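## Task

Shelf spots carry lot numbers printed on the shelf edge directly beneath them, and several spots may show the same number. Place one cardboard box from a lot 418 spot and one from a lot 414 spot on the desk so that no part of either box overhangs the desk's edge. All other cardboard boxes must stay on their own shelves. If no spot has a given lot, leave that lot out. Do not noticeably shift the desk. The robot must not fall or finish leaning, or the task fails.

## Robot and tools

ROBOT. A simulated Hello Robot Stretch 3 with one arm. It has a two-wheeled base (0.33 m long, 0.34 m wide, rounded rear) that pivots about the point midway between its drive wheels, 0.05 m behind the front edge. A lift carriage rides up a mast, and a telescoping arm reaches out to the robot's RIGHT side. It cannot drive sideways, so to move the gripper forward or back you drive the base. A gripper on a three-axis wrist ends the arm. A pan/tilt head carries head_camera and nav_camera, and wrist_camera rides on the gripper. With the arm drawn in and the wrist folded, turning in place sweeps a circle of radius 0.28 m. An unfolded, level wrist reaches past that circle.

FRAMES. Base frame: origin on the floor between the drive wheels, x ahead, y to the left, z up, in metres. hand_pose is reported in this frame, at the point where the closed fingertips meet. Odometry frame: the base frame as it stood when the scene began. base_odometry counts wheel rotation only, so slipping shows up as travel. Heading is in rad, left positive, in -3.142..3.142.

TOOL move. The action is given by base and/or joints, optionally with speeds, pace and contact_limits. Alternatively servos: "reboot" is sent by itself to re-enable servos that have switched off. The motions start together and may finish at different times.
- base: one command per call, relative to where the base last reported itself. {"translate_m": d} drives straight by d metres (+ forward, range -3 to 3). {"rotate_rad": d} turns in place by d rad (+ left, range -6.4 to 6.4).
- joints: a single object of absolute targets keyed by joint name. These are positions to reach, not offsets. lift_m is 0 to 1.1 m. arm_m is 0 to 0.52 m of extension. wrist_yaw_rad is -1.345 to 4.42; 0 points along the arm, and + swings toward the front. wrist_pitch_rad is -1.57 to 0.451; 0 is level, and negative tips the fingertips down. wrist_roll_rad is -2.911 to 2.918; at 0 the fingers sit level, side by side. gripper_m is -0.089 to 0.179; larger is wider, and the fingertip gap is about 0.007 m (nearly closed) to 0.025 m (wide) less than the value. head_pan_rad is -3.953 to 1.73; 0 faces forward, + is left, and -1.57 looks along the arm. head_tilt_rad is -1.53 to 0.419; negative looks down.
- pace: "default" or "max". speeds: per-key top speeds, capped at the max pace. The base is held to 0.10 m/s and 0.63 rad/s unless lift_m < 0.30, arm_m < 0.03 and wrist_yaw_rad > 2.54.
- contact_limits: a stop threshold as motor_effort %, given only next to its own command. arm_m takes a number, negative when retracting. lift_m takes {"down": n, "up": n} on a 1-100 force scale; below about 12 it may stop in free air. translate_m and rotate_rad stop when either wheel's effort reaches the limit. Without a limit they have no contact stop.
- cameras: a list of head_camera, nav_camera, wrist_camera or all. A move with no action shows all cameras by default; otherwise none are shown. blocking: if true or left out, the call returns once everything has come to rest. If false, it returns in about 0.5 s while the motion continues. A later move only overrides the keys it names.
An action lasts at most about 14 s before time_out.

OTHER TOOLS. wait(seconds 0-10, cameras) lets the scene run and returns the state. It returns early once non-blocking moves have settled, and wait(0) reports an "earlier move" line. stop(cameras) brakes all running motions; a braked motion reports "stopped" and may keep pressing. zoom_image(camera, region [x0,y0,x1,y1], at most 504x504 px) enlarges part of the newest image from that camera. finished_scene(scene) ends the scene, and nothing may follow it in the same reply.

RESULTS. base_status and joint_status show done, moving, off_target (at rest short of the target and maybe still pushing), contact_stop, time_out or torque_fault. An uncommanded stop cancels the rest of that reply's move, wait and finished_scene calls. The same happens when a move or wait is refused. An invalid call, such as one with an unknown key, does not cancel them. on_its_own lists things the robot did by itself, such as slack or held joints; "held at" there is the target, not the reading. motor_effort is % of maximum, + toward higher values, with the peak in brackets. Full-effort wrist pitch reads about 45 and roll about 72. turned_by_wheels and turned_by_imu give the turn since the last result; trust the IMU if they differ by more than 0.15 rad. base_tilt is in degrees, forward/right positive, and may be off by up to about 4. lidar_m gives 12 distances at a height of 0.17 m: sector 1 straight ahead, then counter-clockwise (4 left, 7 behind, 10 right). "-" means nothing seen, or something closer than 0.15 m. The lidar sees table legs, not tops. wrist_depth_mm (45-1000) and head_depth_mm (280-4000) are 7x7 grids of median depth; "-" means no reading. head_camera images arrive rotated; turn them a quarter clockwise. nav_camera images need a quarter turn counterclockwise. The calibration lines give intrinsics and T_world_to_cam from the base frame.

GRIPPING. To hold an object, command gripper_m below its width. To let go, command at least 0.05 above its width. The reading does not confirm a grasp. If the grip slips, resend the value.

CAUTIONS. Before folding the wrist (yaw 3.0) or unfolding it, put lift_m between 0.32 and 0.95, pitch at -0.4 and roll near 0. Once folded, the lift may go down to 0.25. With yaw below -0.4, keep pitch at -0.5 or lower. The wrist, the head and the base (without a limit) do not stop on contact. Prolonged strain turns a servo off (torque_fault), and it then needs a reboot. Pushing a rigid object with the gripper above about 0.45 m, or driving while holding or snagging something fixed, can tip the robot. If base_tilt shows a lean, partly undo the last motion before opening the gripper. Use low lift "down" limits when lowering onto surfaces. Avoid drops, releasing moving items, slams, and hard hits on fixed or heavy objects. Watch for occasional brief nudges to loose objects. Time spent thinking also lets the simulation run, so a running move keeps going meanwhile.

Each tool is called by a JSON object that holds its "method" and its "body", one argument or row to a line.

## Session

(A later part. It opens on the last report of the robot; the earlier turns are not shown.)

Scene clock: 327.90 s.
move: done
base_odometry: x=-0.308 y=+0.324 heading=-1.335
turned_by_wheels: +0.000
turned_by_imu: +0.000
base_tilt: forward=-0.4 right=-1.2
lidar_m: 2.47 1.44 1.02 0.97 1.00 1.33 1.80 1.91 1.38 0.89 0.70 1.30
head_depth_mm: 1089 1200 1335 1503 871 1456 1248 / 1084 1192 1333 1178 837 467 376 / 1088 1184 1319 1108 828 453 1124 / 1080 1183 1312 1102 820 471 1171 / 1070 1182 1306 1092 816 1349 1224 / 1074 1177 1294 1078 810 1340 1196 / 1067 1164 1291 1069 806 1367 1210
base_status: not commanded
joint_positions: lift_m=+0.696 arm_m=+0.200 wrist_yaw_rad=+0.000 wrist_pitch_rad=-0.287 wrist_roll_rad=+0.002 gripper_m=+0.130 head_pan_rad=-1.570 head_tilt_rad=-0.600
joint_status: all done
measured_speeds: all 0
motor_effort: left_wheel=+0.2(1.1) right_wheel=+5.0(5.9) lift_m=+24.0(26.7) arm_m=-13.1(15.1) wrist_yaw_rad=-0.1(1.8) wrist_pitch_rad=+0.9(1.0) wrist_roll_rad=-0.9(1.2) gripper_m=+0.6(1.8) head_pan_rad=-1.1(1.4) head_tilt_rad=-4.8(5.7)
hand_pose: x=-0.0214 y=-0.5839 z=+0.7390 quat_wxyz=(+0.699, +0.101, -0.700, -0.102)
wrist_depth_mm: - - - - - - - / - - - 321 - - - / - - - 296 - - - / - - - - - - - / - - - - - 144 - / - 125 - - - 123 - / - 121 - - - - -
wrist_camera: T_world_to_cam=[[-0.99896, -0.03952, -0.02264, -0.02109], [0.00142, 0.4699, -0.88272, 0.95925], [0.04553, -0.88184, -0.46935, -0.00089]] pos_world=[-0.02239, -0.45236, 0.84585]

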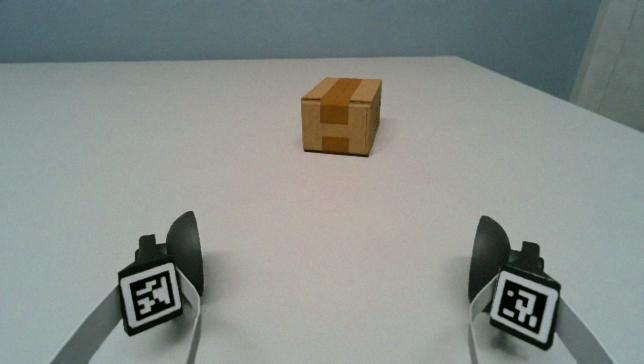

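{"method": "move", "body": {
  "joints": {"arm_m":0.0,"lift_m":0.85,"head_pan_rad":0.5,"head_tilt_rad":-0.25}
}}

{"method": "move", "body": {
  "base": {"translate_m":0.9},
  "joints": {"lift_m":0.6,"wrist_pitch_rad":-0.4,"wrist_yaw_rad":3.0,"gripper_m":0.04}
}}

{"method": "move", "body": {
  "base": {"translate_m":0.9},
  "pace": "max",
  "joints": {"head_pan_rad":1.57},
  "cameras": ["nav_camera"]
}}

Scene clock: 350.17 s.
move: done
base_odometry: x=-0.308 y=+0.324 heading=-1.335
turned_by_wheels: +0.000
turned_by_imu: +0.000
base_tilt: forward=-0.2 right=-1.3
lidar_m: 2.47 1.45 1.02 0.97 1.00 1.33 1.80 1.91 1.38 0.89 0.70 1.31
head_depth_mm: 2099 2186 2261 2302 2372 2225 1647 / 2192 2276 2369 2418 2499 2197 1636 / 2326 2390 2465 2563 2638 2179 1644 / 2427 2543 2611 2666 2787 2162 1630 / 2519 2612 2704 2820 2913 2055 1625 / 1419 1419 1462 1514 1580 1647 1579 / 1191 1219 1265 1297 1345 1396 1440
base_status: not commanded
joint_positions: lift_m=+0.850 arm_m=+0.001 wrist_yaw_rad=+0.000 wrist_pitch_rad=-0.294 wrist_roll_rad=+0.002 gripper_m=+0.130 head_pan_rad=+0.506 head_tilt_rad=-0.247
joint_status: all done
measured_speeds: all 0
motor_effort: left_wheel=+0.5(0.9) right_wheel=+5.1(6.1) lift_m=+30.4(35.2) arm_m=-12.5(14.6) wrist_yaw_rad=-0.6(1.6) wrist_pitch_rad=+2.1(2.3) wrist_roll_rad=-0.8(1.1) gripper_m=+0.7(1.4) head_pan_rad=-2.9(6.0) head_tilt_rad=+1.7(6.8)
hand_pose: x=-0.0214 y=-0.3838 z=+0.8914 quat_wxyz=(+0.699, +0.104, -0.700, -0.104)
wrist_depth_mm: - - - - - - - / - - - - - - - / - - - - - - - / - - - 540 - - - / - - - - - 144 - / - 125 - - - 123 - / - - - - - - -
pictures: none

Scene clock: 360.30 s.
move: done
base_odometry: x=-0.098 y=-0.551 heading=-1.335
turned_by_wheels: +0.000
turned_by_imu: +0.000
base_tilt: forward=-0.2 right=-1.2
lidar_m: 1.58 1.63 1.06 1.01 1.04 1.38 2.70 1.37 0.91 0.81 1.30 1.66
head_depth_mm: 1345 1388 1428 1465 1527 1570 1583 / 1397 1453 1499 1545 1597 1663 1645 / 1470 1513 1559 1619 1681 1748 1634 / 1540 1592 1655 1716 1774 1840 1614 / 1616 1696 1739 1796 1896 1950 1606 / 1709 1777 1865 1938 1999 2044 1609 / 1808 1876 1976 2053 2141 2119 1599
base_status: done
joint_positions: lift_m=+0.600 arm_m=+0.001 wrist_yaw_rad=+2.997 wrist_pitch_rad=-0.414 wrist_roll_rad=+0.002 gripper_m=+0.040 head_pan_rad=+0.500 head_tilt_rad=-0.250
joint_status: all done
measured_speeds: all 0
motor_effort: left_wheel=+4.7(9.7) right_wheel=+5.1(13.7) lift_m=+30.4(31.7) arm_m=-3.3(13.0) wrist_yaw_rad=+3.0(6.0) wrist_pitch_rad=+2.1(4.4) wrist_roll_rad=-0.8(1.1) gripper_m=+0.2(81.3) head_pan_rad=-3.0(4.0) head_tilt_rad=-2.9(3.9)
hand_pose: x=+0.0112 y=+0.0771 z=+0.6137 quat_wxyz=(+0.195, +0.701, +0.095, +0.679)
wrist_depth_mm: - 137 - - - - - / - 147 - - - - - / - 162 - - - - - / - 186 - - - - - / - - 202 - - - - / 926 879 127 865 129 871 876 / 783 799 261 763 745 769 752
pictures: none

Scene clock: 370.27 s.
move: done
base_odometry: x=+0.112 y=-1.426 heading=-1.335
turned_by_wheels: +0.000
turned_by_imu: +0.001
base_tilt: forward=-0.1 right=-1.2
lidar_m: 0.69 0.71 0.95 1.51 1.15 1.43 3.53 1.54 1.06 1.24 1.02 0.72
head_depth_mm: 1706 1677 1662 1640 1628 1611 1539 / 2232 2313 2314 2274 2224 2076 1641 / 2262 2317 2419 2481 2627 2167 1625 / 2226 2299 2394 2479 2610 2159 1622 / 2212 2290 2397 2466 2563 2150 1619 / 2193 2282 2343 2472 2554 2134 1609 / 1154 1161 1185 1191 1209 1242 1259
base_status: done
joint_positions: lift_m=+0.600 arm_m=+0.001 wrist_yaw_rad=+2.997 wrist_pitch_rad=-0.414 wrist_roll_rad=+0.002 gripper_m=+0.040 head_pan_rad=+1.570 head_tilt_rad=-0.250
joint_status: all done
measured_speeds: all 0
motor_effort: left_wheel=+4.9(9.8) right_wheel=+3.1(13.5) lift_m=+29.7(31.3) arm_m=+5.9(5.9) wrist_yaw_rad=+2.8(4.0) wrist_pitch_rad=+1.9(2.2) wrist_roll_rad=-0.6(1.2) gripper_m=+0.1(1.1) head_pan_rad=-2.9(6.0) head_tilt_rad=-1.1(3.7)
hand_pose: x=+0.0112 y=+0.0771 z=+0.6137 quat_wxyz=(+0.195, +0.701, +0.095, +0.679)
wrist_depth_mm: - 137 - - - - - / - 148 - - - - - / - 161 - - - - - / - 183 - - - - - / - - 202 - - - - / 916 898 126 866 129 879 847 / 797 807 260 768 747 770 759
pictures: nav_camera (sideways)
nav_camera: T_world_to_cam=[[-0.01684, 0.22198, 0.97491, -1.2258], [0.99982, 0.01271, 0.01437, 0.02534], [-0.0092, 0.97497, -0.22215, 0.24245]] pos_world=[-0.04375, 0.0354, 1.24854]

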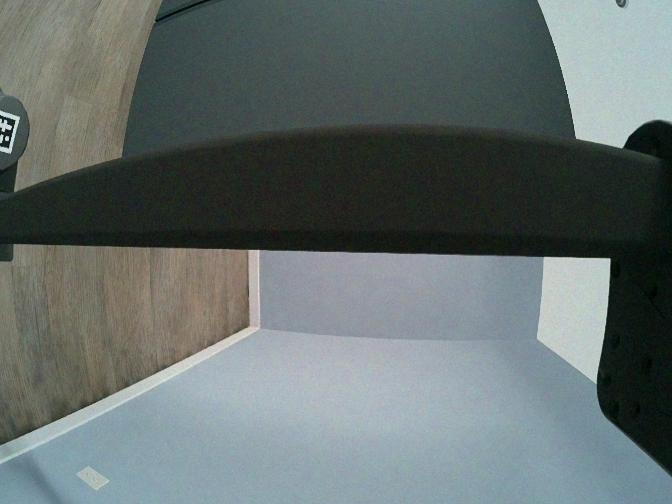

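{"method": "move", "body": {
  "base": {"rotate_rad":1.58},
  "pace": "max"
}}

{"method": "move", "body": {
  "base": {"translate_m":1.5},
  "pace": "max"
}}

{"method": "move", "body": {
  "base": {"rotate_rad":1.57},
  "joints": {"head_pan_rad":0.5,"head_tilt_rad":-0.25},
  "pace": "max",
  "cameras": ["nav_camera","head_camera"]
}}

{"method": "move", "body": {
  "joints": {"head_pan_rad":-0.6,"head_tilt_rad":-0.25},
  "pace": "max",
  "cameras": ["nav_camera","head_camera"]
}}

Scene clock: 391.70 s.
move: done
base_odometry: x=+0.112 y=-1.426 heading=+0.244
turned_by_wheels: +1.580
turned_by_imu: +1.554
base_tilt: forward=-0.4 right=-1.2
lidar_m: 1.52 1.10 1.42 3.47 1.84 1.06 1.24 1.03 0.73 0.69 0.71 0.94
head_depth_mm: 2671 2830 2498 2467 2439 2190 1641 / 2646 3709 3382 3386 3052 2191 1643 / 2876 3732 3815 - 3274 2150 1628 / 3091 3699 3796 - 3208 2126 1624 / 3126 3690 3809 - 3204 2133 1616 / 3186 3611 3768 - 3155 2116 1604 / 3239 3580 3694 3836 2760 2090 1607
base_status: done
joint_positions: lift_m=+0.600 arm_m=+0.001 wrist_yaw_rad=+2.997 wrist_pitch_rad=-0.414 wrist_roll_rad=+0.002 gripper_m=+0.040 head_pan_rad=+1.570 head_tilt_rad=-0.250
joint_status: not commanded
measured_speeds: all 0
motor_effort: left_wheel=-8.2(13.1) right_wheel=+8.9(13.0) lift_m=+28.3(29.9) arm_m=+3.1(9.2) wrist_yaw_rad=+2.3(3.2) wrist_pitch_rad=+2.1(2.1) wrist_roll_rad=-0.8(1.0) gripper_m=+0.4(1.2) head_pan_rad=-2.8(3.4) head_tilt_rad=+0.1(1.4)
hand_pose: x=+0.0112 y=+0.0771 z=+0.6137 quat_wxyz=(+0.195, +0.701, +0.095, +0.679)
wrist_depth_mm: - 137 - - - - - / - 147 - - - - - / - 161 - - - - - / - 183 - - - - - / - 990 201 - - - - / 907 888 127 854 129 877 871 / 797 806 261 765 750 758 752
pictures: none

Scene clock: 406.70 s.
move: time_out
base_odometry: x=+1.472 y=-1.087 heading=+0.244
turned_by_wheels: +0.000
turned_by_imu: +0.001
base_tilt: forward=-0.2 right=-1.3
lidar_m: 1.12 1.15 1.52 0.39 0.40 2.30 2.62 0.93 0.66 0.63 0.65 0.86
head_depth_mm: 2452 2709 2679 2634 2611 2193 1664 / 320 334 349 3163 3020 2071 1636 / 319 329 342 357 372 389 408 / 317 326 339 354 369 386 404 / 315 325 337 351 366 382 401 / 312 322 335 348 363 380 397 / 311 320 332 346 360 376 394
base_status: translate_m time_out (by the wheels' count: +1.4016 of +1.5000)
joint_positions: lift_m=+0.600 arm_m=+0.001 wrist_yaw_rad=+2.997 wrist_pitch_rad=-0.414 wrist_roll_rad=+0.002 gripper_m=+0.040 head_pan_rad=+1.570 head_tilt_rad=-0.250
joint_status: not commanded
measured_speeds: all 0
motor_effort: left_wheel=-0.3(8.3) right_wheel=-0.1(14.2) lift_m=+27.2(29.6) arm_m=-12.1(13.6) wrist_yaw_rad=+1.4(3.7) wrist_pitch_rad=+2.0(2.2) wrist_roll_rad=-0.9(1.2) gripper_m=+0.7(1.1) head_pan_rad=-1.6(3.1) head_tilt_rad=+2.1(3.0)
hand_pose: x=+0.0111 y=+0.0771 z=+0.6137 quat_wxyz=(+0.195, +0.701, +0.095, +0.679)
wrist_depth_mm: 355 137 386 397 - - - / 391 147 - - - - - / - 161 171 - - - - / - 178 187 - - - - / - - 200 149 - - - / 900 - 127 - 129 874 863 / 797 - 257 742 739 757 754
pictures: none

not run: a stop that you did not command came earlier in this reply.

not run: a stop that you did not command came earlier in this reply.

{"method": "move", "body": {
  "base": {"translate_m":0.5},
  "pace": "max",
  "joints": {"head_pan_rad":1.3,"head_tilt_rad":-0.25},
  "cameras": ["nav_camera","head_camera"]
}}

{"method": "move", "body": {
  "base": {"rotate_rad":1.57},
  "joints": {"head_pan_rad":0.3},
  "pace": "max",
  "cameras": ["nav_camera","head_camera"]
}}

Scene clock: 422.90 s.
move: done
base_odometry: x=+1.957 y=-0.967 heading=+0.244
turned_by_wheels: +0.000
turned_by_imu: +0.000
base_tilt: forward=-0.4 right=-1.2
lidar_m: 0.62 0.64 0.85 2.10 0.57 0.56 2.78 0.90 0.64 0.61 0.63 0.66
head_depth_mm: 894 901 912 916 933 935 949 / 1065 1072 1088 1102 1115 1134 1150 / 1308 1331 1355 1379 1394 1422 1438 / 1723 1751 1783 1847 1881 1883 1619 / 2404 2593 2653 2759 2809 2131 1608 / 2758 3667 3731 - 3180 2121 1603 / 2987 3537 3715 3870 3125 2125 1610
base_status: done
joint_positions: lift_m=+0.600 arm_m=+0.001 wrist_yaw_rad=+2.997 wrist_pitch_rad=-0.414 wrist_roll_rad=+0.002 gripper_m=+0.040 head_pan_rad=+1.300 head_tilt_rad=-0.250
joint_status: all done
measured_speeds: all 0
motor_effort: left_wheel=+0.7(8.6) right_wheel=+7.6(13.5) lift_m=+26.4(27.8) arm_m=-11.6(12.9) wrist_yaw_rad=+1.5(3.7) wrist_pitch_rad=+2.1(2.2) wrist_roll_rad=-0.8(1.1) gripper_m=+0.3(0.9) head_pan_rad=+3.2(4.7) head_tilt_rad=+4.1(6.7)
hand_pose: x=+0.0111 y=+0.0771 z=+0.6137 quat_wxyz=(+0.195, +0.701, +0.095, +0.679)
wrist_depth_mm: - 137 - - - - - / - 148 - - - - - / - 162 - - - - - / - 182 - - - - - / - 203 202 - - - - / - 838 127 859 129 887 775 / - - 260 770 749 771 744
pictures: head_camera (sideways), nav_camera (sideways)
head_camera: T_world_to_cam=[[-0.00792, -0.20154, -0.97945, 1.2904], [-0.94948, 0.30882, -0.05587, 0.07819], [0.31374, 0.92952, -0.1938, 0.20589]] pos_world=[0.01986, 0.04454, 1.30815]
nav_camera: T_world_to_cam=[[0.04294, 0.21844, 0.97491, -1.22618], [0.96703, -0.25425, 0.01437, 0.02554], [0.25101, 0.94215, -0.22216, 0.24078]] pos_world=[-0.03248, 0.04749, 1.24854]

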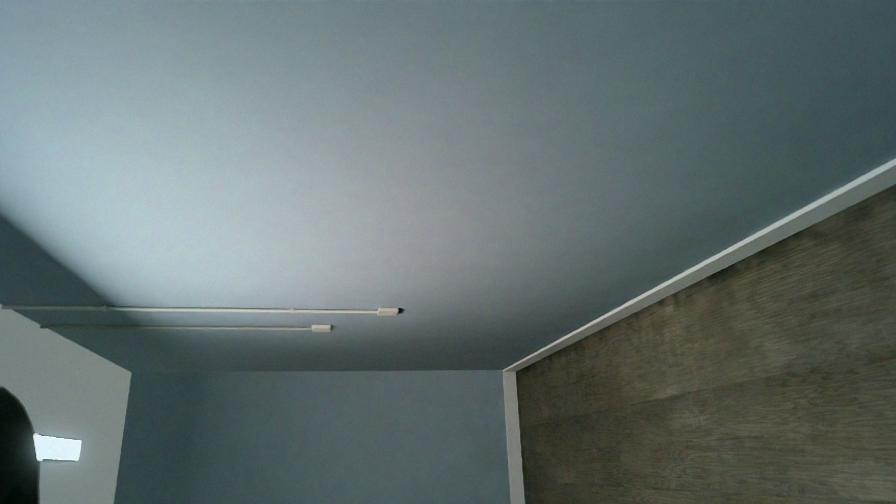

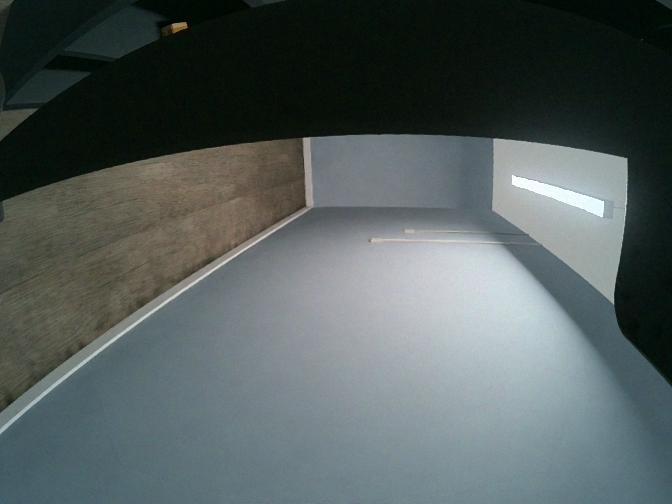

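Scene clock: 426.33 s.
move: done
base_odometry: x=+1.957 y=-0.967 heading=+1.813
turned_by_wheels: +1.570
turned_by_imu: +1.545
base_tilt: forward=-0.2 right=-1.3
lidar_m: 2.00 0.57 0.56 2.78 0.92 0.64 0.61 0.62 0.66 0.63 0.64 0.84
head_depth_mm: 2476 3616 3722 3835 3301 2185 1642 / 2664 3691 3805 - 3239 2175 1643 / 2720 3649 3788 - 3211 2164 1633 / 2231 2052 2151 2223 2277 2076 1619 / 1176 1211 1264 1313 1379 1403 1474 / 1204 1234 1299 1329 1382 1271 1067 / 1235 941 1341 1351 832 1265 951
base_status: done
joint_positions: lift_m=+0.600 arm_m=+0.001 wrist_yaw_rad=+2.997 wrist_pitch_rad=-0.414 wrist_roll_rad=+0.002 gripper_m=+0.040 head_pan_rad=+0.299 head_tilt_rad=-0.250
joint_status: all done
measured_speeds: all 0
motor_effort: left_wheel=-8.1(13.2) right_wheel=+9.0(12.2) lift_m=+25.9(27.3) arm_m=-12.8(13.5) wrist_yaw_rad=+3.1(3.5) wrist_pitch_rad=+2.1(2.2) wrist_roll_rad=-0.6(1.0) gripper_m=+0.6(0.9) head_pan_rad=+3.6(4.8) head_tilt_rad=+4.4(5.2)
hand_pose: x=+0.0111 y=+0.0771 z=+0.6137 quat_wxyz=(+0.195, +0.701, +0.095, +0.679)
wrist_depth_mm: - 137 - - - - - / - 148 - - - - - / - 162 - - - - - / - 183 - - - - - / - - 202 - 158 - - / 890 894 127 873 127 775 834 / 803 799 260 771 735 763 766
pictures: head_camera (sideways), nav_camera (sideways)
head_camera: T_world_to_cam=[[-0.17393, -0.10211, -0.97945, 1.2914], [-0.25247, 0.96599, -0.05588, 0.07392], [0.95184, 0.23756, -0.1938, 0.20204]] pos_world=[0.05097, 0.01247, 1.30815]
nav_camera: T_world_to_cam=[[0.20708, 0.08173, 0.97491, -1.22718], [0.30787, -0.95132, 0.01436, 0.02965], [0.92862, 0.29717, -0.22216, 0.23668]] pos_world=[0.02521, 0.05817, 1.24854]

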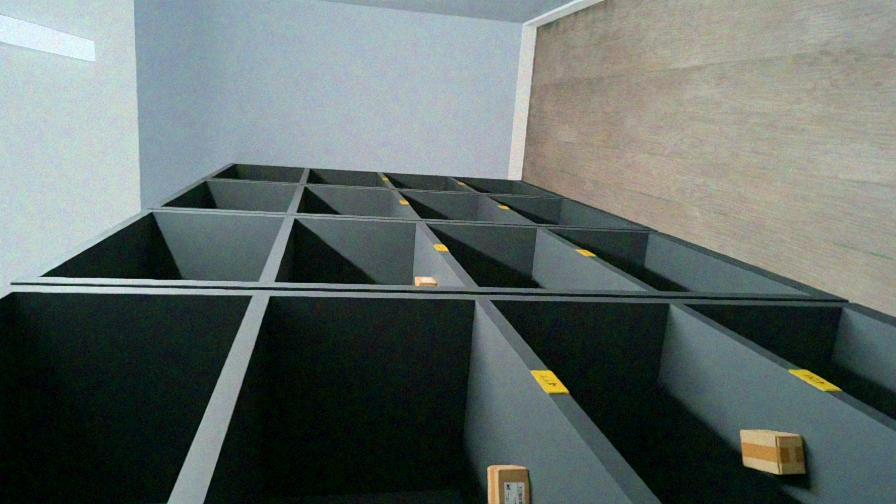

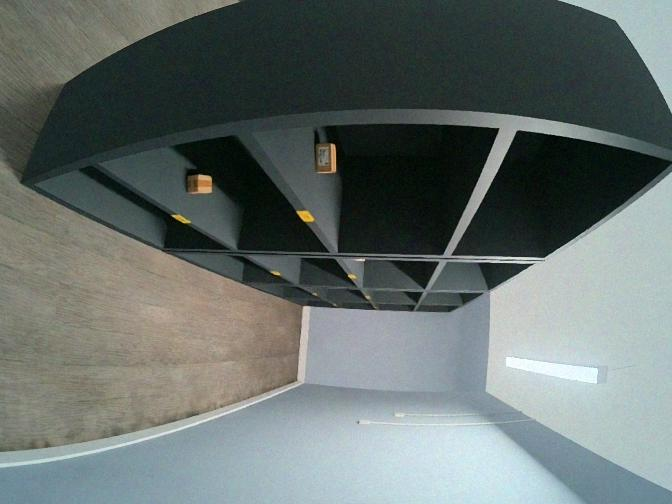

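{"method": "zoom_image", "body": {
  "camera": "head_camera",
  "region": [360, 160, 660, 300]
}}

{"method": "zoom_image", "body": {
  "camera": "head_camera",
  "region": [460, 340, 860, 504]
}}

Scaled by 1.680 from the camera's image (finer frame: 1280x720).

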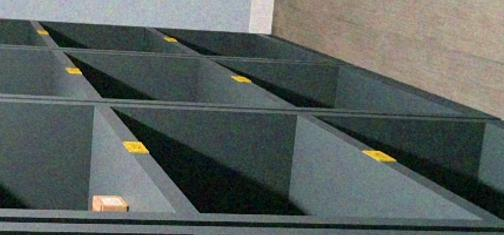

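Scaled by 1.260 from the camera's image (finer frame: 1280x720).

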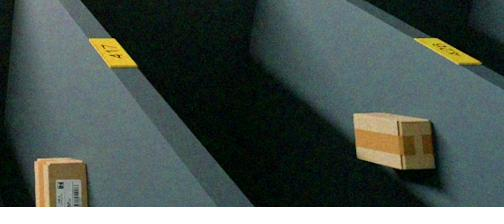

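{"method": "move", "body": {
  "base": {"translate_m":0.9},
  "pace": "max",
  "joints": {"head_pan_rad":1.2,"head_tilt_rad":-0.5},
  "cameras": ["head_camera"]
}}

{"method": "zoom_image", "body": {
  "camera": "head_camera",
  "region": [200, 0, 704, 504]
}}

{"method": "move", "body": {
  "joints": {"head_pan_rad":0.5},
  "cameras": ["head_camera"]
}}

{"method": "zoom_image", "body": {
  "camera": "head_camera",
  "region": [200, 0, 704, 504]
}}

Scene clock: 449.83 s.
move: done
base_odometry: x=+1.741 y=-0.093 heading=+1.813
turned_by_wheels: +0.000
turned_by_imu: +0.000
base_tilt: forward=-0.4 right=-1.3
lidar_m: 1.83 1.33 0.58 0.88 0.67 0.62 1.50 0.87 0.60 0.57 0.59 0.77
head_depth_mm: 455 486 532 598 1117 938 1217 / 520 544 569 601 648 735 861 / 603 642 677 678 718 824 820 / 718 788 840 714 574 945 791 / 763 824 892 705 542 940 769 / 729 785 851 700 515 935 764 / 698 753 811 689 488 931 730
base_status: done
joint_positions: lift_m=+0.600 arm_m=+0.001 wrist_yaw_rad=+2.997 wrist_pitch_rad=-0.414 wrist_roll_rad=+0.002 gripper_m=+0.040 head_pan_rad=+1.200 head_tilt_rad=-0.500
joint_status: all done
measured_speeds: all 0
motor_effort: left_wheel=-0.8(9.2) right_wheel=+9.6(14.1) lift_m=+24.3(26.9) arm_m=-8.9(12.5) wrist_yaw_rad=+2.5(4.0) wrist_pitch_rad=+2.1(2.2) wrist_roll_rad=-0.7(1.1) gripper_m=-0.1(0.9) head_pan_rad=-3.3(5.4) head_tilt_rad=-3.7(6.4)
hand_pose: x=+0.0111 y=+0.0771 z=+0.6137 quat_wxyz=(+0.195, +0.701, +0.095, +0.679)
wrist_depth_mm: - 137 - - 840 - 500 / - 148 541 - - 584 - / - 162 194 - - - - / - 178 - - - - - / - 208 201 155 159 - - / - - 127 - 127 841 835 / 769 - 260 769 748 766 760
pictures: head_camera (sideways)
head_camera: T_world_to_cam=[[-0.11356, -0.41973, -0.90052, 1.18798], [-0.91937, 0.38799, -0.06491, 0.08973], [0.37664, 0.82054, -0.42995, 0.51283]] pos_world=[0.02424, 0.04303, 1.29612]

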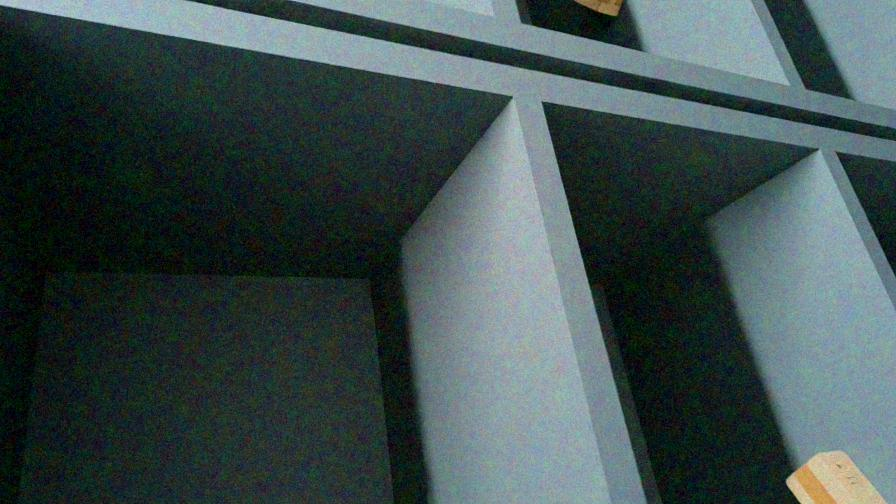

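Scaled by 1.000.

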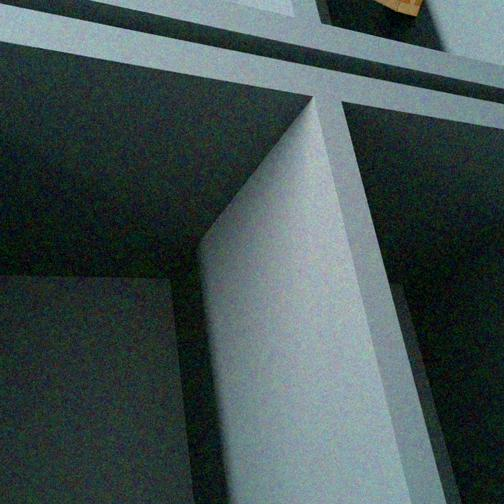

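Scene clock: 450.77 s.
move: done
base_odometry: x=+1.741 y=-0.093 heading=+1.813
turned_by_wheels: +0.000
turned_by_imu: +0.000
base_tilt: forward=-0.3 right=-1.2
lidar_m: 1.84 1.33 0.58 0.88 0.67 0.62 1.50 0.87 0.61 0.57 0.59 0.77
head_depth_mm: 2605 2775 3009 3053 2123 1630 1321 / 1894 2059 2844 2877 2111 1621 1317 / 1171 1292 1633 2028 1996 1605 1312 / 1152 1283 1347 1517 1651 1556 1307 / 976 1343 1229 1541 1220 1449 1264 / 1014 1342 1208 852 1187 967 1185 / 1047 1154 983 633 680 730 797
base_status: not commanded
joint_positions: lift_m=+0.600 arm_m=+0.001 wrist_yaw_rad=+2.997 wrist_pitch_rad=-0.414 wrist_roll_rad=+0.002 gripper_m=+0.040 head_pan_rad=+0.479 head_tilt_rad=-0.500
joint_status: all done
measured_speeds: all 0
motor_effort: left_wheel=-1.0(1.3) right_wheel=+9.7(10.3) lift_m=+25.4(25.6) arm_m=-9.8(10.3) wrist_yaw_rad=+1.8(3.1) wrist_pitch_rad=+2.1(2.1) wrist_roll_rad=-0.8(1.1) gripper_m=+0.2(0.7) head_pan_rad=+0.0(6.8) head_tilt_rad=-4.7(4.9)
hand_pose: x=+0.0111 y=+0.0771 z=+0.6137 quat_wxyz=(+0.195, +0.701, +0.095, +0.679)
wrist_depth_mm: - 137 - - 841 - 500 / - 148 542 - - 578 - / - 162 194 - - - - / - 179 - - - - - / - 208 201 154 158 - - / - - 127 - 127 829 845 / 767 - 260 775 754 764 765
pictures: head_camera (sideways)
head_camera: T_world_to_cam=[[-0.36241, -0.24045, -0.90047, 1.18944], [-0.43464, 0.89826, -0.06493, 0.08677], [0.82447, 0.36785, -0.43005, 0.51024]] pos_world=[0.04811, 0.02037, 1.29611]

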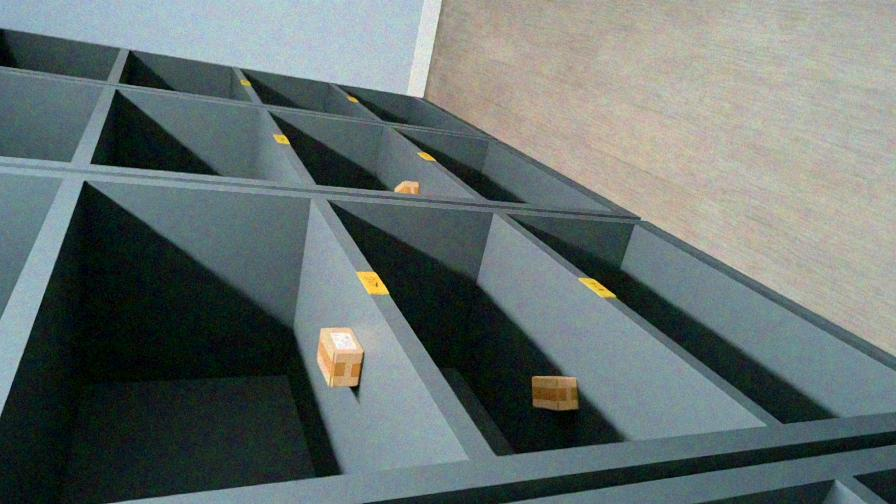

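Scaled by 1.000.

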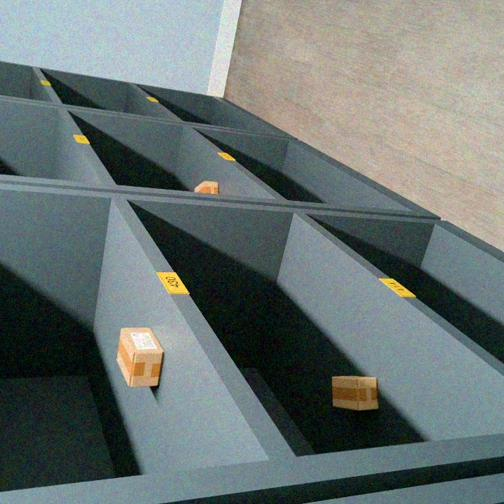

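{"method": "zoom_image", "body": {
  "camera": "head_camera",
  "region": [340, 250, 640, 320]
}}

{"method": "zoom_image", "body": {
  "camera": "head_camera",
  "region": [230, 70, 450, 200]
}}

{"method": "move", "body": {
  "base": {"translate_m":0.75},
  "pace": "max",
  "joints": {"head_pan_rad":0.6,"head_tilt_rad":-0.5},
  "cameras": ["head_camera"]
}}

{"method": "zoom_image", "body": {
  "camera": "head_camera",
  "region": [250, 120, 600, 400]
}}

Scaled by 1.680 from the camera's image (finer frame: 1280x720).

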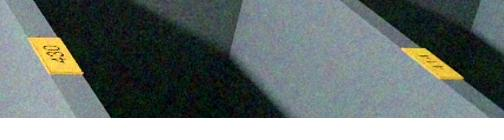

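Scaled by 2.291 from the camera's image (finer frame: 1280x720).

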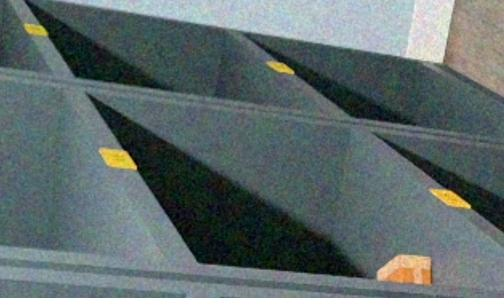

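Scene clock: 469.27 s.
move: done
base_odometry: x=+1.561 y=+0.635 heading=+1.813
turned_by_wheels: +0.000
turned_by_imu: +0.001
base_tilt: forward=-0.3 right=-1.1
lidar_m: 1.70 0.75 0.78 0.93 0.57 1.25 2.24 0.80 0.56 0.53 0.54 0.71
head_depth_mm: 1974 2132 2306 2509 2118 1627 1335 / 1291 1415 1566 2054 2023 1623 1313 / 1325 1482 1515 1676 1820 1605 1317 / 1154 1557 1242 1741 1345 1509 1301 / 656 711 779 850 930 1036 1173 / 608 659 723 767 900 939 1154 / 649 709 785 692 995 935 825
base_status: done
joint_positions: lift_m=+0.600 arm_m=+0.001 wrist_yaw_rad=+2.997 wrist_pitch_rad=-0.414 wrist_roll_rad=+0.002 gripper_m=+0.040 head_pan_rad=+0.600 head_tilt_rad=-0.500
joint_status: all done
measured_speeds: all 0
motor_effort: left_wheel=+0.3(8.9) right_wheel=+8.4(15.5) lift_m=+23.9(25.3) arm_m=-6.9(9.4) wrist_yaw_rad=+2.1(3.6) wrist_pitch_rad=+2.1(2.1) wrist_roll_rad=-0.8(1.2) gripper_m=+0.6(1.0) head_pan_rad=-3.0(4.7) head_tilt_rad=-3.4(4.9)
hand_pose: x=+0.0111 y=+0.0771 z=+0.6137 quat_wxyz=(+0.195, +0.701, +0.095, +0.679)
wrist_depth_mm: 417 137 - 703 - 900 - / - 147 175 - - - - / 499 161 536 - - - - / - 179 - - - - - / - 199 200 155 156 - - / - - 127 - 127 856 859 / 752 - 260 767 758 764 765
pictures: head_camera (sideways)
head_camera: T_world_to_cam=[[-0.3308, -0.28236, -0.90047, 1.18926], [-0.53968, 0.83936, -0.06493, 0.08744], [0.77415, 0.46449, -0.43005, 0.51052]] pos_world=[0.04539, 0.02527, 1.29611]

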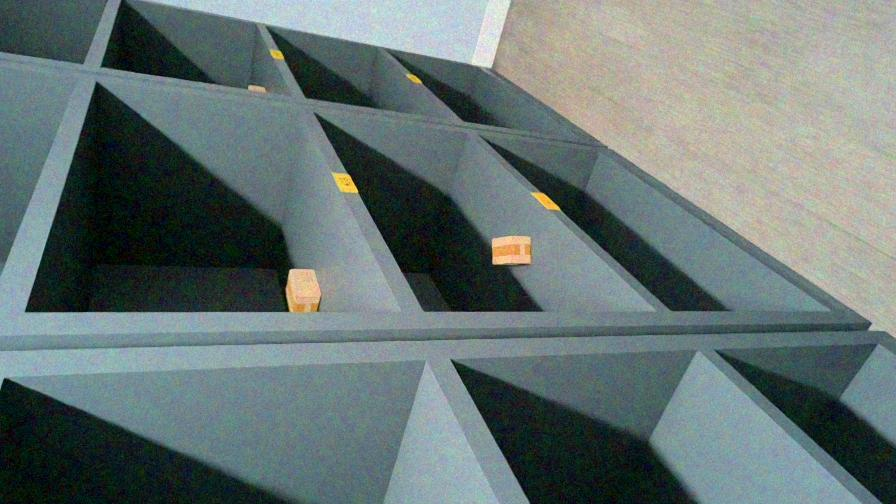

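Scaled by 1.440 from the camera's image (finer frame: 1280x720).

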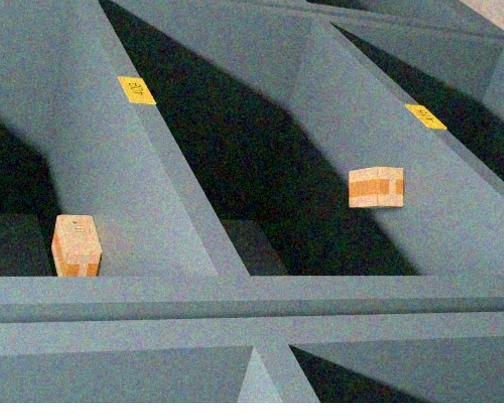

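{"method": "zoom_image", "body": {
  "camera": "head_camera",
  "region": [320, 160, 420, 210]
}}

{"method": "zoom_image", "body": {
  "camera": "head_camera",
  "region": [510, 180, 610, 230]
}}

{"method": "move", "body": {
  "base": {"rotate_rad":3.2},
  "pace": "max",
  "joints": {"head_pan_rad":-1.0,"head_tilt_rad":-0.5},
  "cameras": ["head_camera","nav_camera"]
}}

{"method": "zoom_image", "body": {
  "camera": "head_camera",
  "region": [350, 0, 850, 504]
}}

Scaled by 5.040 from the camera's image (finer frame: 1280x720).

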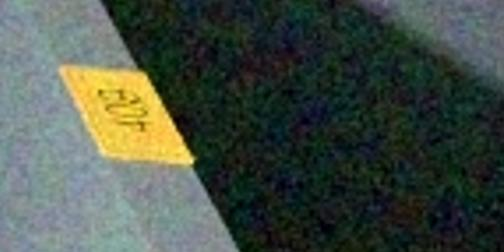

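Scaled by 5.040 from the camera's image (finer frame: 1280x720).

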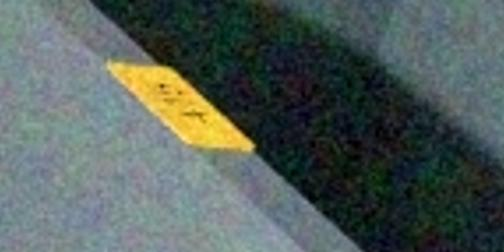

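Scene clock: 486.67 s.
move: done
base_odometry: x=+1.561 y=+0.635 heading=-1.271
turned_by_wheels: +3.200
turned_by_imu: +3.147
base_tilt: forward=-0.3 right=-1.2
lidar_m: 2.24 0.78 0.56 0.53 0.55 0.73 1.88 0.75 0.81 0.93 0.54 1.28
head_depth_mm: 696 796 859 740 535 964 785 / 547 639 752 731 559 961 779 / 445 495 562 624 684 880 775 / 445 476 516 570 626 711 802 / 668 1006 1011 642 1124 883 893 / 995 1092 1134 746 1213 939 1216 / 1045 1180 1181 835 1204 1029 1213
base_status: done
joint_positions: lift_m=+0.600 arm_m=+0.001 wrist_yaw_rad=+2.997 wrist_pitch_rad=-0.414 wrist_roll_rad=+0.002 gripper_m=+0.040 head_pan_rad=-1.000 head_tilt_rad=-0.500
joint_status: all done
measured_speeds: all 0
motor_effort: left_wheel=-8.4(12.9) right_wheel=+8.9(12.0) lift_m=+24.3(24.4) arm_m=-13.1(13.8) wrist_yaw_rad=+1.7(3.6) wrist_pitch_rad=+2.0(2.2) wrist_roll_rad=-1.1(1.1) gripper_m=+0.6(1.0) head_pan_rad=+3.0(5.4) head_tilt_rad=-2.6(5.0)
hand_pose: x=+0.0111 y=+0.0771 z=+0.6137 quat_wxyz=(+0.195, +0.701, +0.095, +0.679)
wrist_depth_mm: 482 137 515 535 542 - - / 524 148 529 - - - - / - 161 170 - - - - / - 178 187 - - - - / - - 200 - 152 - - / - - 127 844 127 863 871 / 764 807 261 783 749 770 759
pictures: head_camera (sideways), nav_camera (sideways)
head_camera: T_world_to_cam=[[-0.27258, 0.3389, -0.90047, 1.18889], [0.85475, 0.51496, -0.06493, 0.07899], [0.44171, -0.78737, -0.43004, 0.51256]] pos_world=[0.03015, -0.04002, 1.29611]
nav_camera: T_world_to_cam=[[0.26079, -0.37471, 0.88971, -1.11633], [-0.83223, -0.55432, 0.01049, 0.04162], [0.48926, -0.74318, -0.45641, 0.54421]] pos_world=[0.05951, 0.00922, 1.24115]

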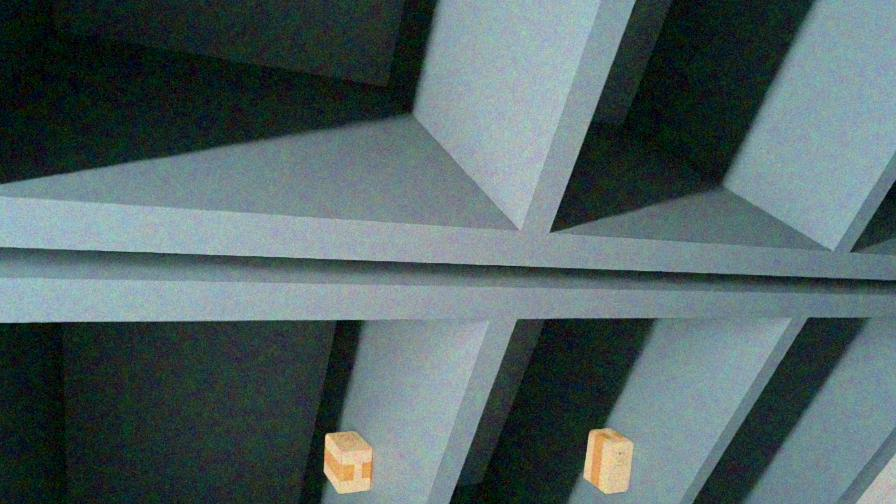

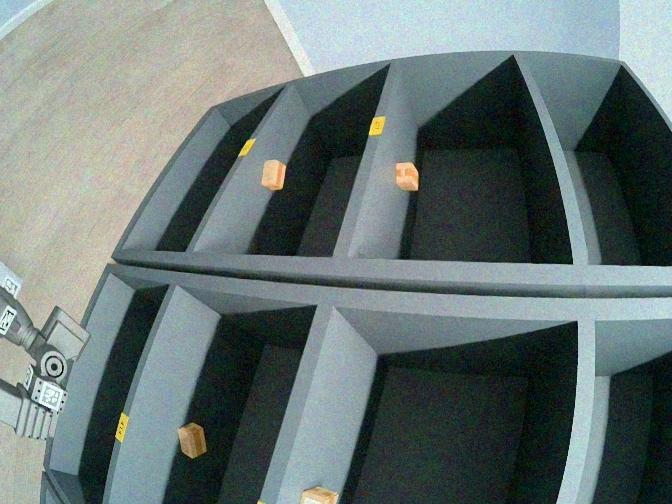

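Scaled by 1.000.

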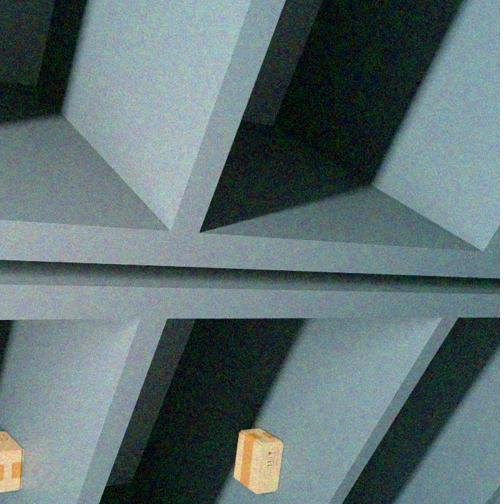

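{"method": "zoom_image", "body": {
  "camera": "nav_camera",
  "region": [210, 110, 270, 170]
}}

{"method": "zoom_image", "body": {
  "camera": "nav_camera",
  "region": [90, 400, 150, 460]
}}

{"method": "move", "body": {
  "base": {"translate_m":0.45},
  "pace": "max",
  "joints": {"head_pan_rad":-1.57,"head_tilt_rad":-0.7},
  "cameras": ["head_camera","nav_camera"]
}}

Scaled by 8.400 from the camera's image (finer frame: 792x594).

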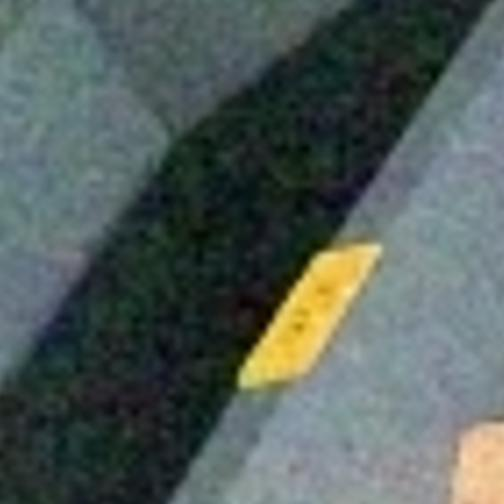

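Scaled by 8.400 from the camera's image (finer frame: 792x594).

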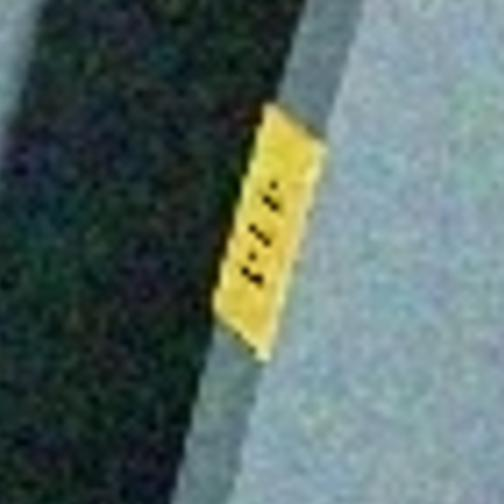

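Scene clock: 500.40 s.
move: done
base_odometry: x=+1.694 y=+0.205 heading=-1.271
turned_by_wheels: +0.000
turned_by_imu: +0.000
base_tilt: forward=-0.3 right=-1.3
lidar_m: 1.79 0.79 0.57 0.54 0.56 0.75 1.93 1.13 0.49 0.47 0.94 0.87
head_depth_mm: 380 422 471 556 1006 870 1119 / 379 412 469 545 667 841 1117 / 661 641 619 543 684 798 1048 / 746 835 684 562 980 846 1106 / 746 831 676 558 972 846 1096 / 745 830 668 552 968 843 1088 / 741 825 659 545 962 839 1087
base_status: done
joint_positions: lift_m=+0.600 arm_m=+0.001 wrist_yaw_rad=+2.997 wrist_pitch_rad=-0.414 wrist_roll_rad=+0.002 gripper_m=+0.040 head_pan_rad=-1.570 head_tilt_rad=-0.700
joint_status: all done
measured_speeds: all 0
motor_effort: left_wheel=-0.8(8.6) right_wheel=+8.7(13.7) lift_m=+30.7(31.1) arm_m=-11.6(13.0) wrist_yaw_rad=+1.6(3.6) wrist_pitch_rad=+2.1(2.2) wrist_roll_rad=-0.7(1.1) gripper_m=+0.4(1.0) head_pan_rad=+3.4(4.2) head_tilt_rad=+2.6(7.4)
hand_pose: x=+0.0111 y=+0.0771 z=+0.6137 quat_wxyz=(+0.195, +0.701, +0.095, +0.679)
wrist_depth_mm: 497 137 528 537 - - - / 533 147 - - - - - / - 161 171 - - - - / - 178 187 - - - - / - - 199 - 152 - - / - - 126 831 127 876 882 / 785 792 260 759 753 775 754
pictures: head_camera (sideways), nav_camera (sideways)
head_camera: T_world_to_cam=[[-0.0468, 0.60283, -0.79649, 1.05188], [0.99749, -0.01419, -0.06935, 0.08377], [-0.05311, -0.79774, -0.60066, 0.73756]] pos_world=[0.00484, -0.04453, 1.28665]
nav_camera: T_world_to_cam=[[0.01755, -0.62396, 0.78126, -0.97337], [-0.99979, -0.01931, 0.00704, 0.04707], [0.01069, -0.78122, -0.62417, 0.76544]] pos_world=[0.05596, -0.00846, 1.23789]

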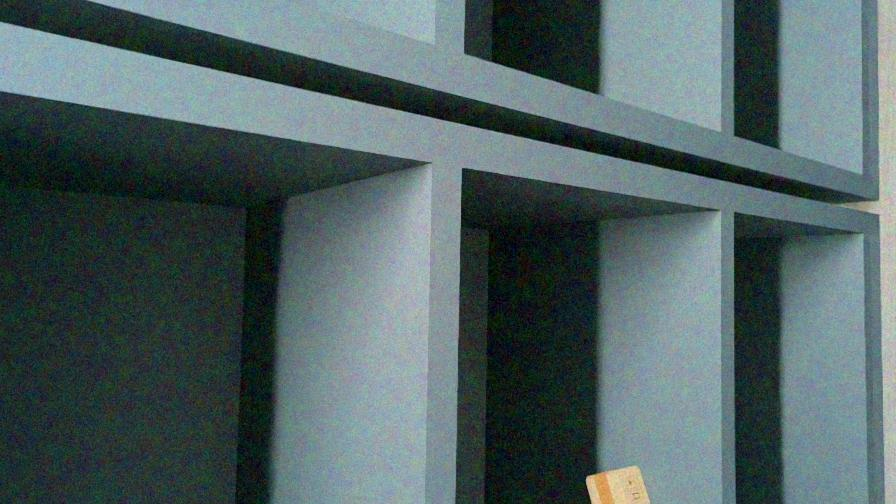

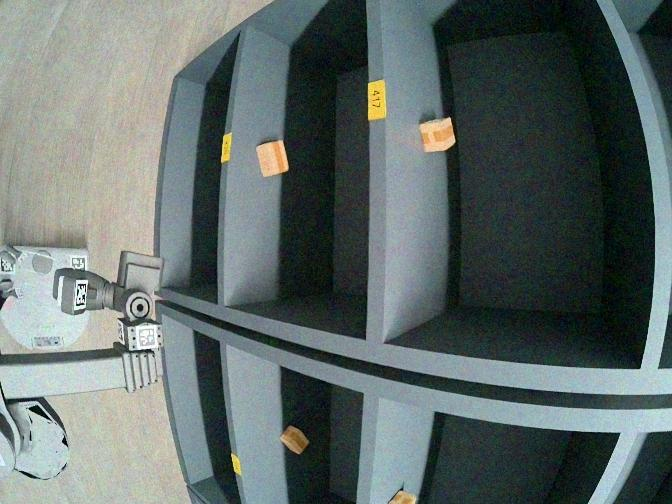

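{"method": "move", "body": {
  "base": {"rotate_rad":0.09}
}}

{"method": "move", "body": {
  "base": {"translate_m":-0.59},
  "joints": {"head_tilt_rad":-0.75},
  "cameras": ["head_camera","nav_camera"]
}}

{"method": "zoom_image", "body": {
  "camera": "nav_camera",
  "region": [180, 240, 320, 360]
}}

Scene clock: 518.43 s.
move: done
base_odometry: x=+1.694 y=+0.205 heading=-1.181
turned_by_wheels: +0.090
turned_by_imu: +0.088
base_tilt: forward=-0.2 right=-1.3
lidar_m: 1.72 0.73 0.56 0.54 0.58 0.82 2.02 1.13 0.47 0.49 0.97 0.87
head_depth_mm: 376 403 465 525 917 847 1119 / 638 581 535 528 625 769 1090 / 742 830 693 567 910 810 1020 / 748 834 684 564 982 850 1105 / 753 840 676 557 972 849 1099 / 757 842 667 554 967 844 1102 / 764 836 636 1090 962 856 1109
base_status: done
joint_positions: lift_m=+0.600 arm_m=+0.001 wrist_yaw_rad=+2.997 wrist_pitch_rad=-0.414 wrist_roll_rad=+0.002 gripper_m=+0.040 head_pan_rad=-1.570 head_tilt_rad=-0.700
joint_status: not commanded
measured_speeds: all 0
motor_effort: left_wheel=-8.8(11.8) right_wheel=+8.5(12.5) lift_m=+29.5(31.3) arm_m=-11.2(12.0) wrist_yaw_rad=+1.4(3.4) wrist_pitch_rad=+2.1(2.2) wrist_roll_rad=-0.8(0.9) gripper_m=+0.4(0.8) head_pan_rad=+3.3(3.9) head_tilt_rad=+2.6(3.5)
hand_pose: x=+0.0111 y=+0.0771 z=+0.6137 quat_wxyz=(+0.195, +0.701, +0.095, +0.679)
wrist_depth_mm: 514 137 528 525 535 543 541 / - 148 - - - - - / - 161 170 - - - - / - 178 188 - - - - / - - 199 - 152 - - / - - 127 831 127 837 839 / 792 809 261 763 752 766 762
pictures: none

Scene clock: 525.47 s.
move: done
base_odometry: x=+1.470 y=+0.751 heading=-1.181
turned_by_wheels: +0.000
turned_by_imu: -0.001
base_tilt: forward=-0.2 right=-1.2
lidar_m: 1.84 0.78 0.59 0.58 0.61 0.87 1.45 0.62 0.68 0.88 0.58 0.64
head_depth_mm: 708 786 637 512 960 819 1097 / 712 789 628 527 947 832 1096 / 718 793 553 524 945 827 1104 / 725 798 561 517 912 823 1105 / 726 792 609 514 929 838 1099 / 731 794 602 1049 925 831 1096 / 735 802 596 930 921 832 1088
base_status: done
joint_positions: lift_m=+0.600 arm_m=+0.001 wrist_yaw_rad=+2.997 wrist_pitch_rad=-0.414 wrist_roll_rad=+0.002 gripper_m=+0.040 head_pan_rad=-1.570 head_tilt_rad=-0.750
joint_status: all done
measured_speeds: all 0
motor_effort: left_wheel=-4.6(12.7) right_wheel=-7.0(11.6) lift_m=+24.6(30.2) arm_m=-10.9(11.6) wrist_yaw_rad=+2.6(3.9) wrist_pitch_rad=+2.0(2.2) wrist_roll_rad=-0.9(1.1) gripper_m=-0.1(0.9) head_pan_rad=+3.7(4.1) head_tilt_rad=-6.3(7.9)
hand_pose: x=+0.0111 y=+0.0771 z=+0.6137 quat_wxyz=(+0.195, +0.701, +0.095, +0.679)
wrist_depth_mm: 138 137 - - - - - / - 147 - - - - - / - 161 170 - - - - / - 178 188 - - - - / - - 200 - 152 - - / 873 880 127 833 127 875 877 / 780 802 260 763 748 761 769
pictures: head_camera (sideways), nav_camera (sideways)
head_camera: T_world_to_cam=[[-0.04685, 0.64166, -0.76556, 1.01159], [0.99749, -0.0107, -0.07001, 0.08463], [-0.05311, -0.76692, -0.63954, 0.78817]] pos_world=[0.00484, -0.04373, 1.28443]
nav_camera: T_world_to_cam=[[0.01759, -0.66201, 0.74929, -0.93175], [-0.99979, -0.01974, 0.00603, 0.04838], [0.01079, -0.74924, -0.66221, 0.81485]] pos_world=[0.05596, -0.00535, 1.23747]

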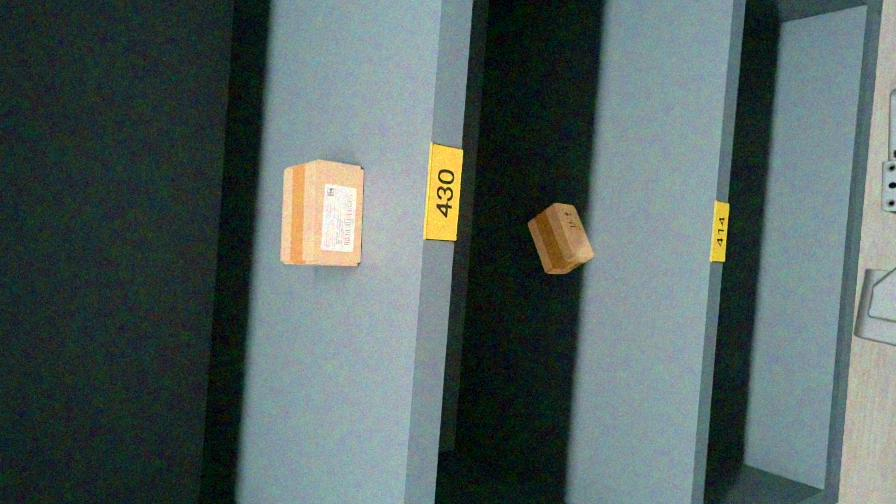

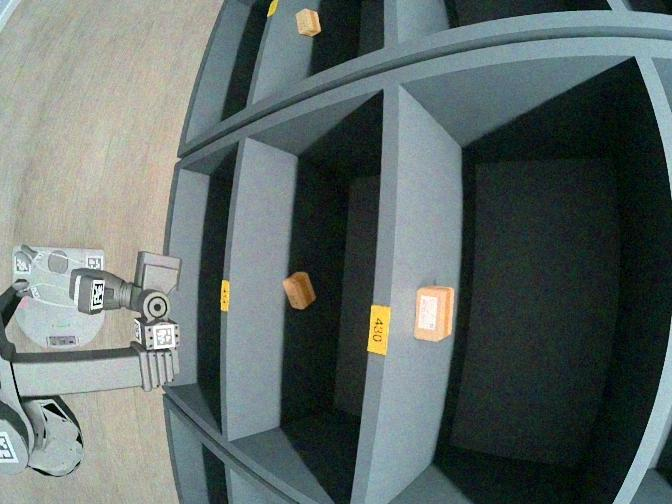

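Scaled by 3.600 from the camera's image (finer frame: 792x594).

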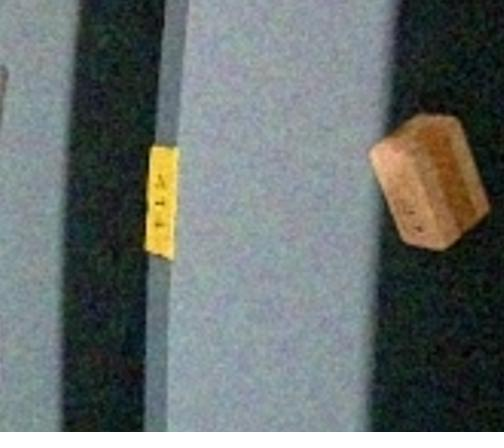

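{"method": "move", "body": {
  "joints": {"wrist_yaw_rad":0,"gripper_m":0.179,"lift_m":0.7},
  "cameras": ["wrist_camera"]
}}

Scene clock: 533.57 s.
move: done
base_odometry: x=+1.470 y=+0.751 heading=-1.181
turned_by_wheels: +0.000
turned_by_imu: +0.000
base_tilt: forward=-0.3 right=-1.2
lidar_m: 1.83 0.78 0.59 0.58 0.61 0.88 1.45 0.62 0.68 0.88 0.58 0.65
head_depth_mm: 709 791 638 513 957 822 1088 / 713 787 631 527 953 833 334 / 717 792 552 524 942 828 353 / 721 795 561 518 912 786 420 / 727 792 610 515 932 819 1095 / 733 794 599 1046 928 834 1093 / 737 802 594 932 919 829 1088
base_status: not commanded
joint_positions: lift_m=+0.700 arm_m=+0.001 wrist_yaw_rad=+0.003 wrist_pitch_rad=-0.414 wrist_roll_rad=+0.002 gripper_m=+0.179 head_pan_rad=-1.570 head_tilt_rad=-0.750
joint_status: all done
measured_speeds: all 0
motor_effort: left_wheel=-4.3(5.1) right_wheel=-6.7(7.2) lift_m=+27.5(33.7) arm_m=-10.6(11.0) wrist_yaw_rad=-4.1(6.3) wrist_pitch_rad=+2.0(2.2) wrist_roll_rad=-0.7(1.0) gripper_m=+0.8(83.7) head_pan_rad=+2.7(3.8) head_tilt_rad=-6.1(6.5)
hand_pose: x=-0.0208 y=-0.3705 z=+0.7136 quat_wxyz=(+0.692, +0.146, -0.692, -0.145)
wrist_depth_mm: 455 - - - - - - / 460 - - - - - 579 / 459 - - - - - 611 / 465 506 504 477 491 507 507 / 433 432 432 433 425 427 423 / 119 351 370 363 364 362 359 / - 338 337 328 320 315 105
wrist_camera: T_world_to_cam=[[-0.99886, -0.0392, -0.02737, -0.00912], [-0.0003, 0.57761, -0.81631, 0.82908], [0.04781, -0.81537, -0.57696, 0.27684]] pos_world=[-0.02209, -0.25351, 0.83626]

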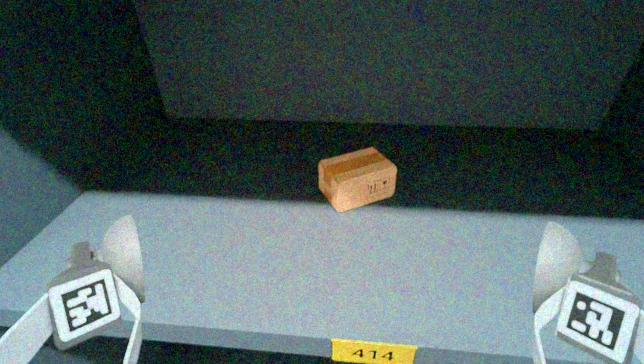

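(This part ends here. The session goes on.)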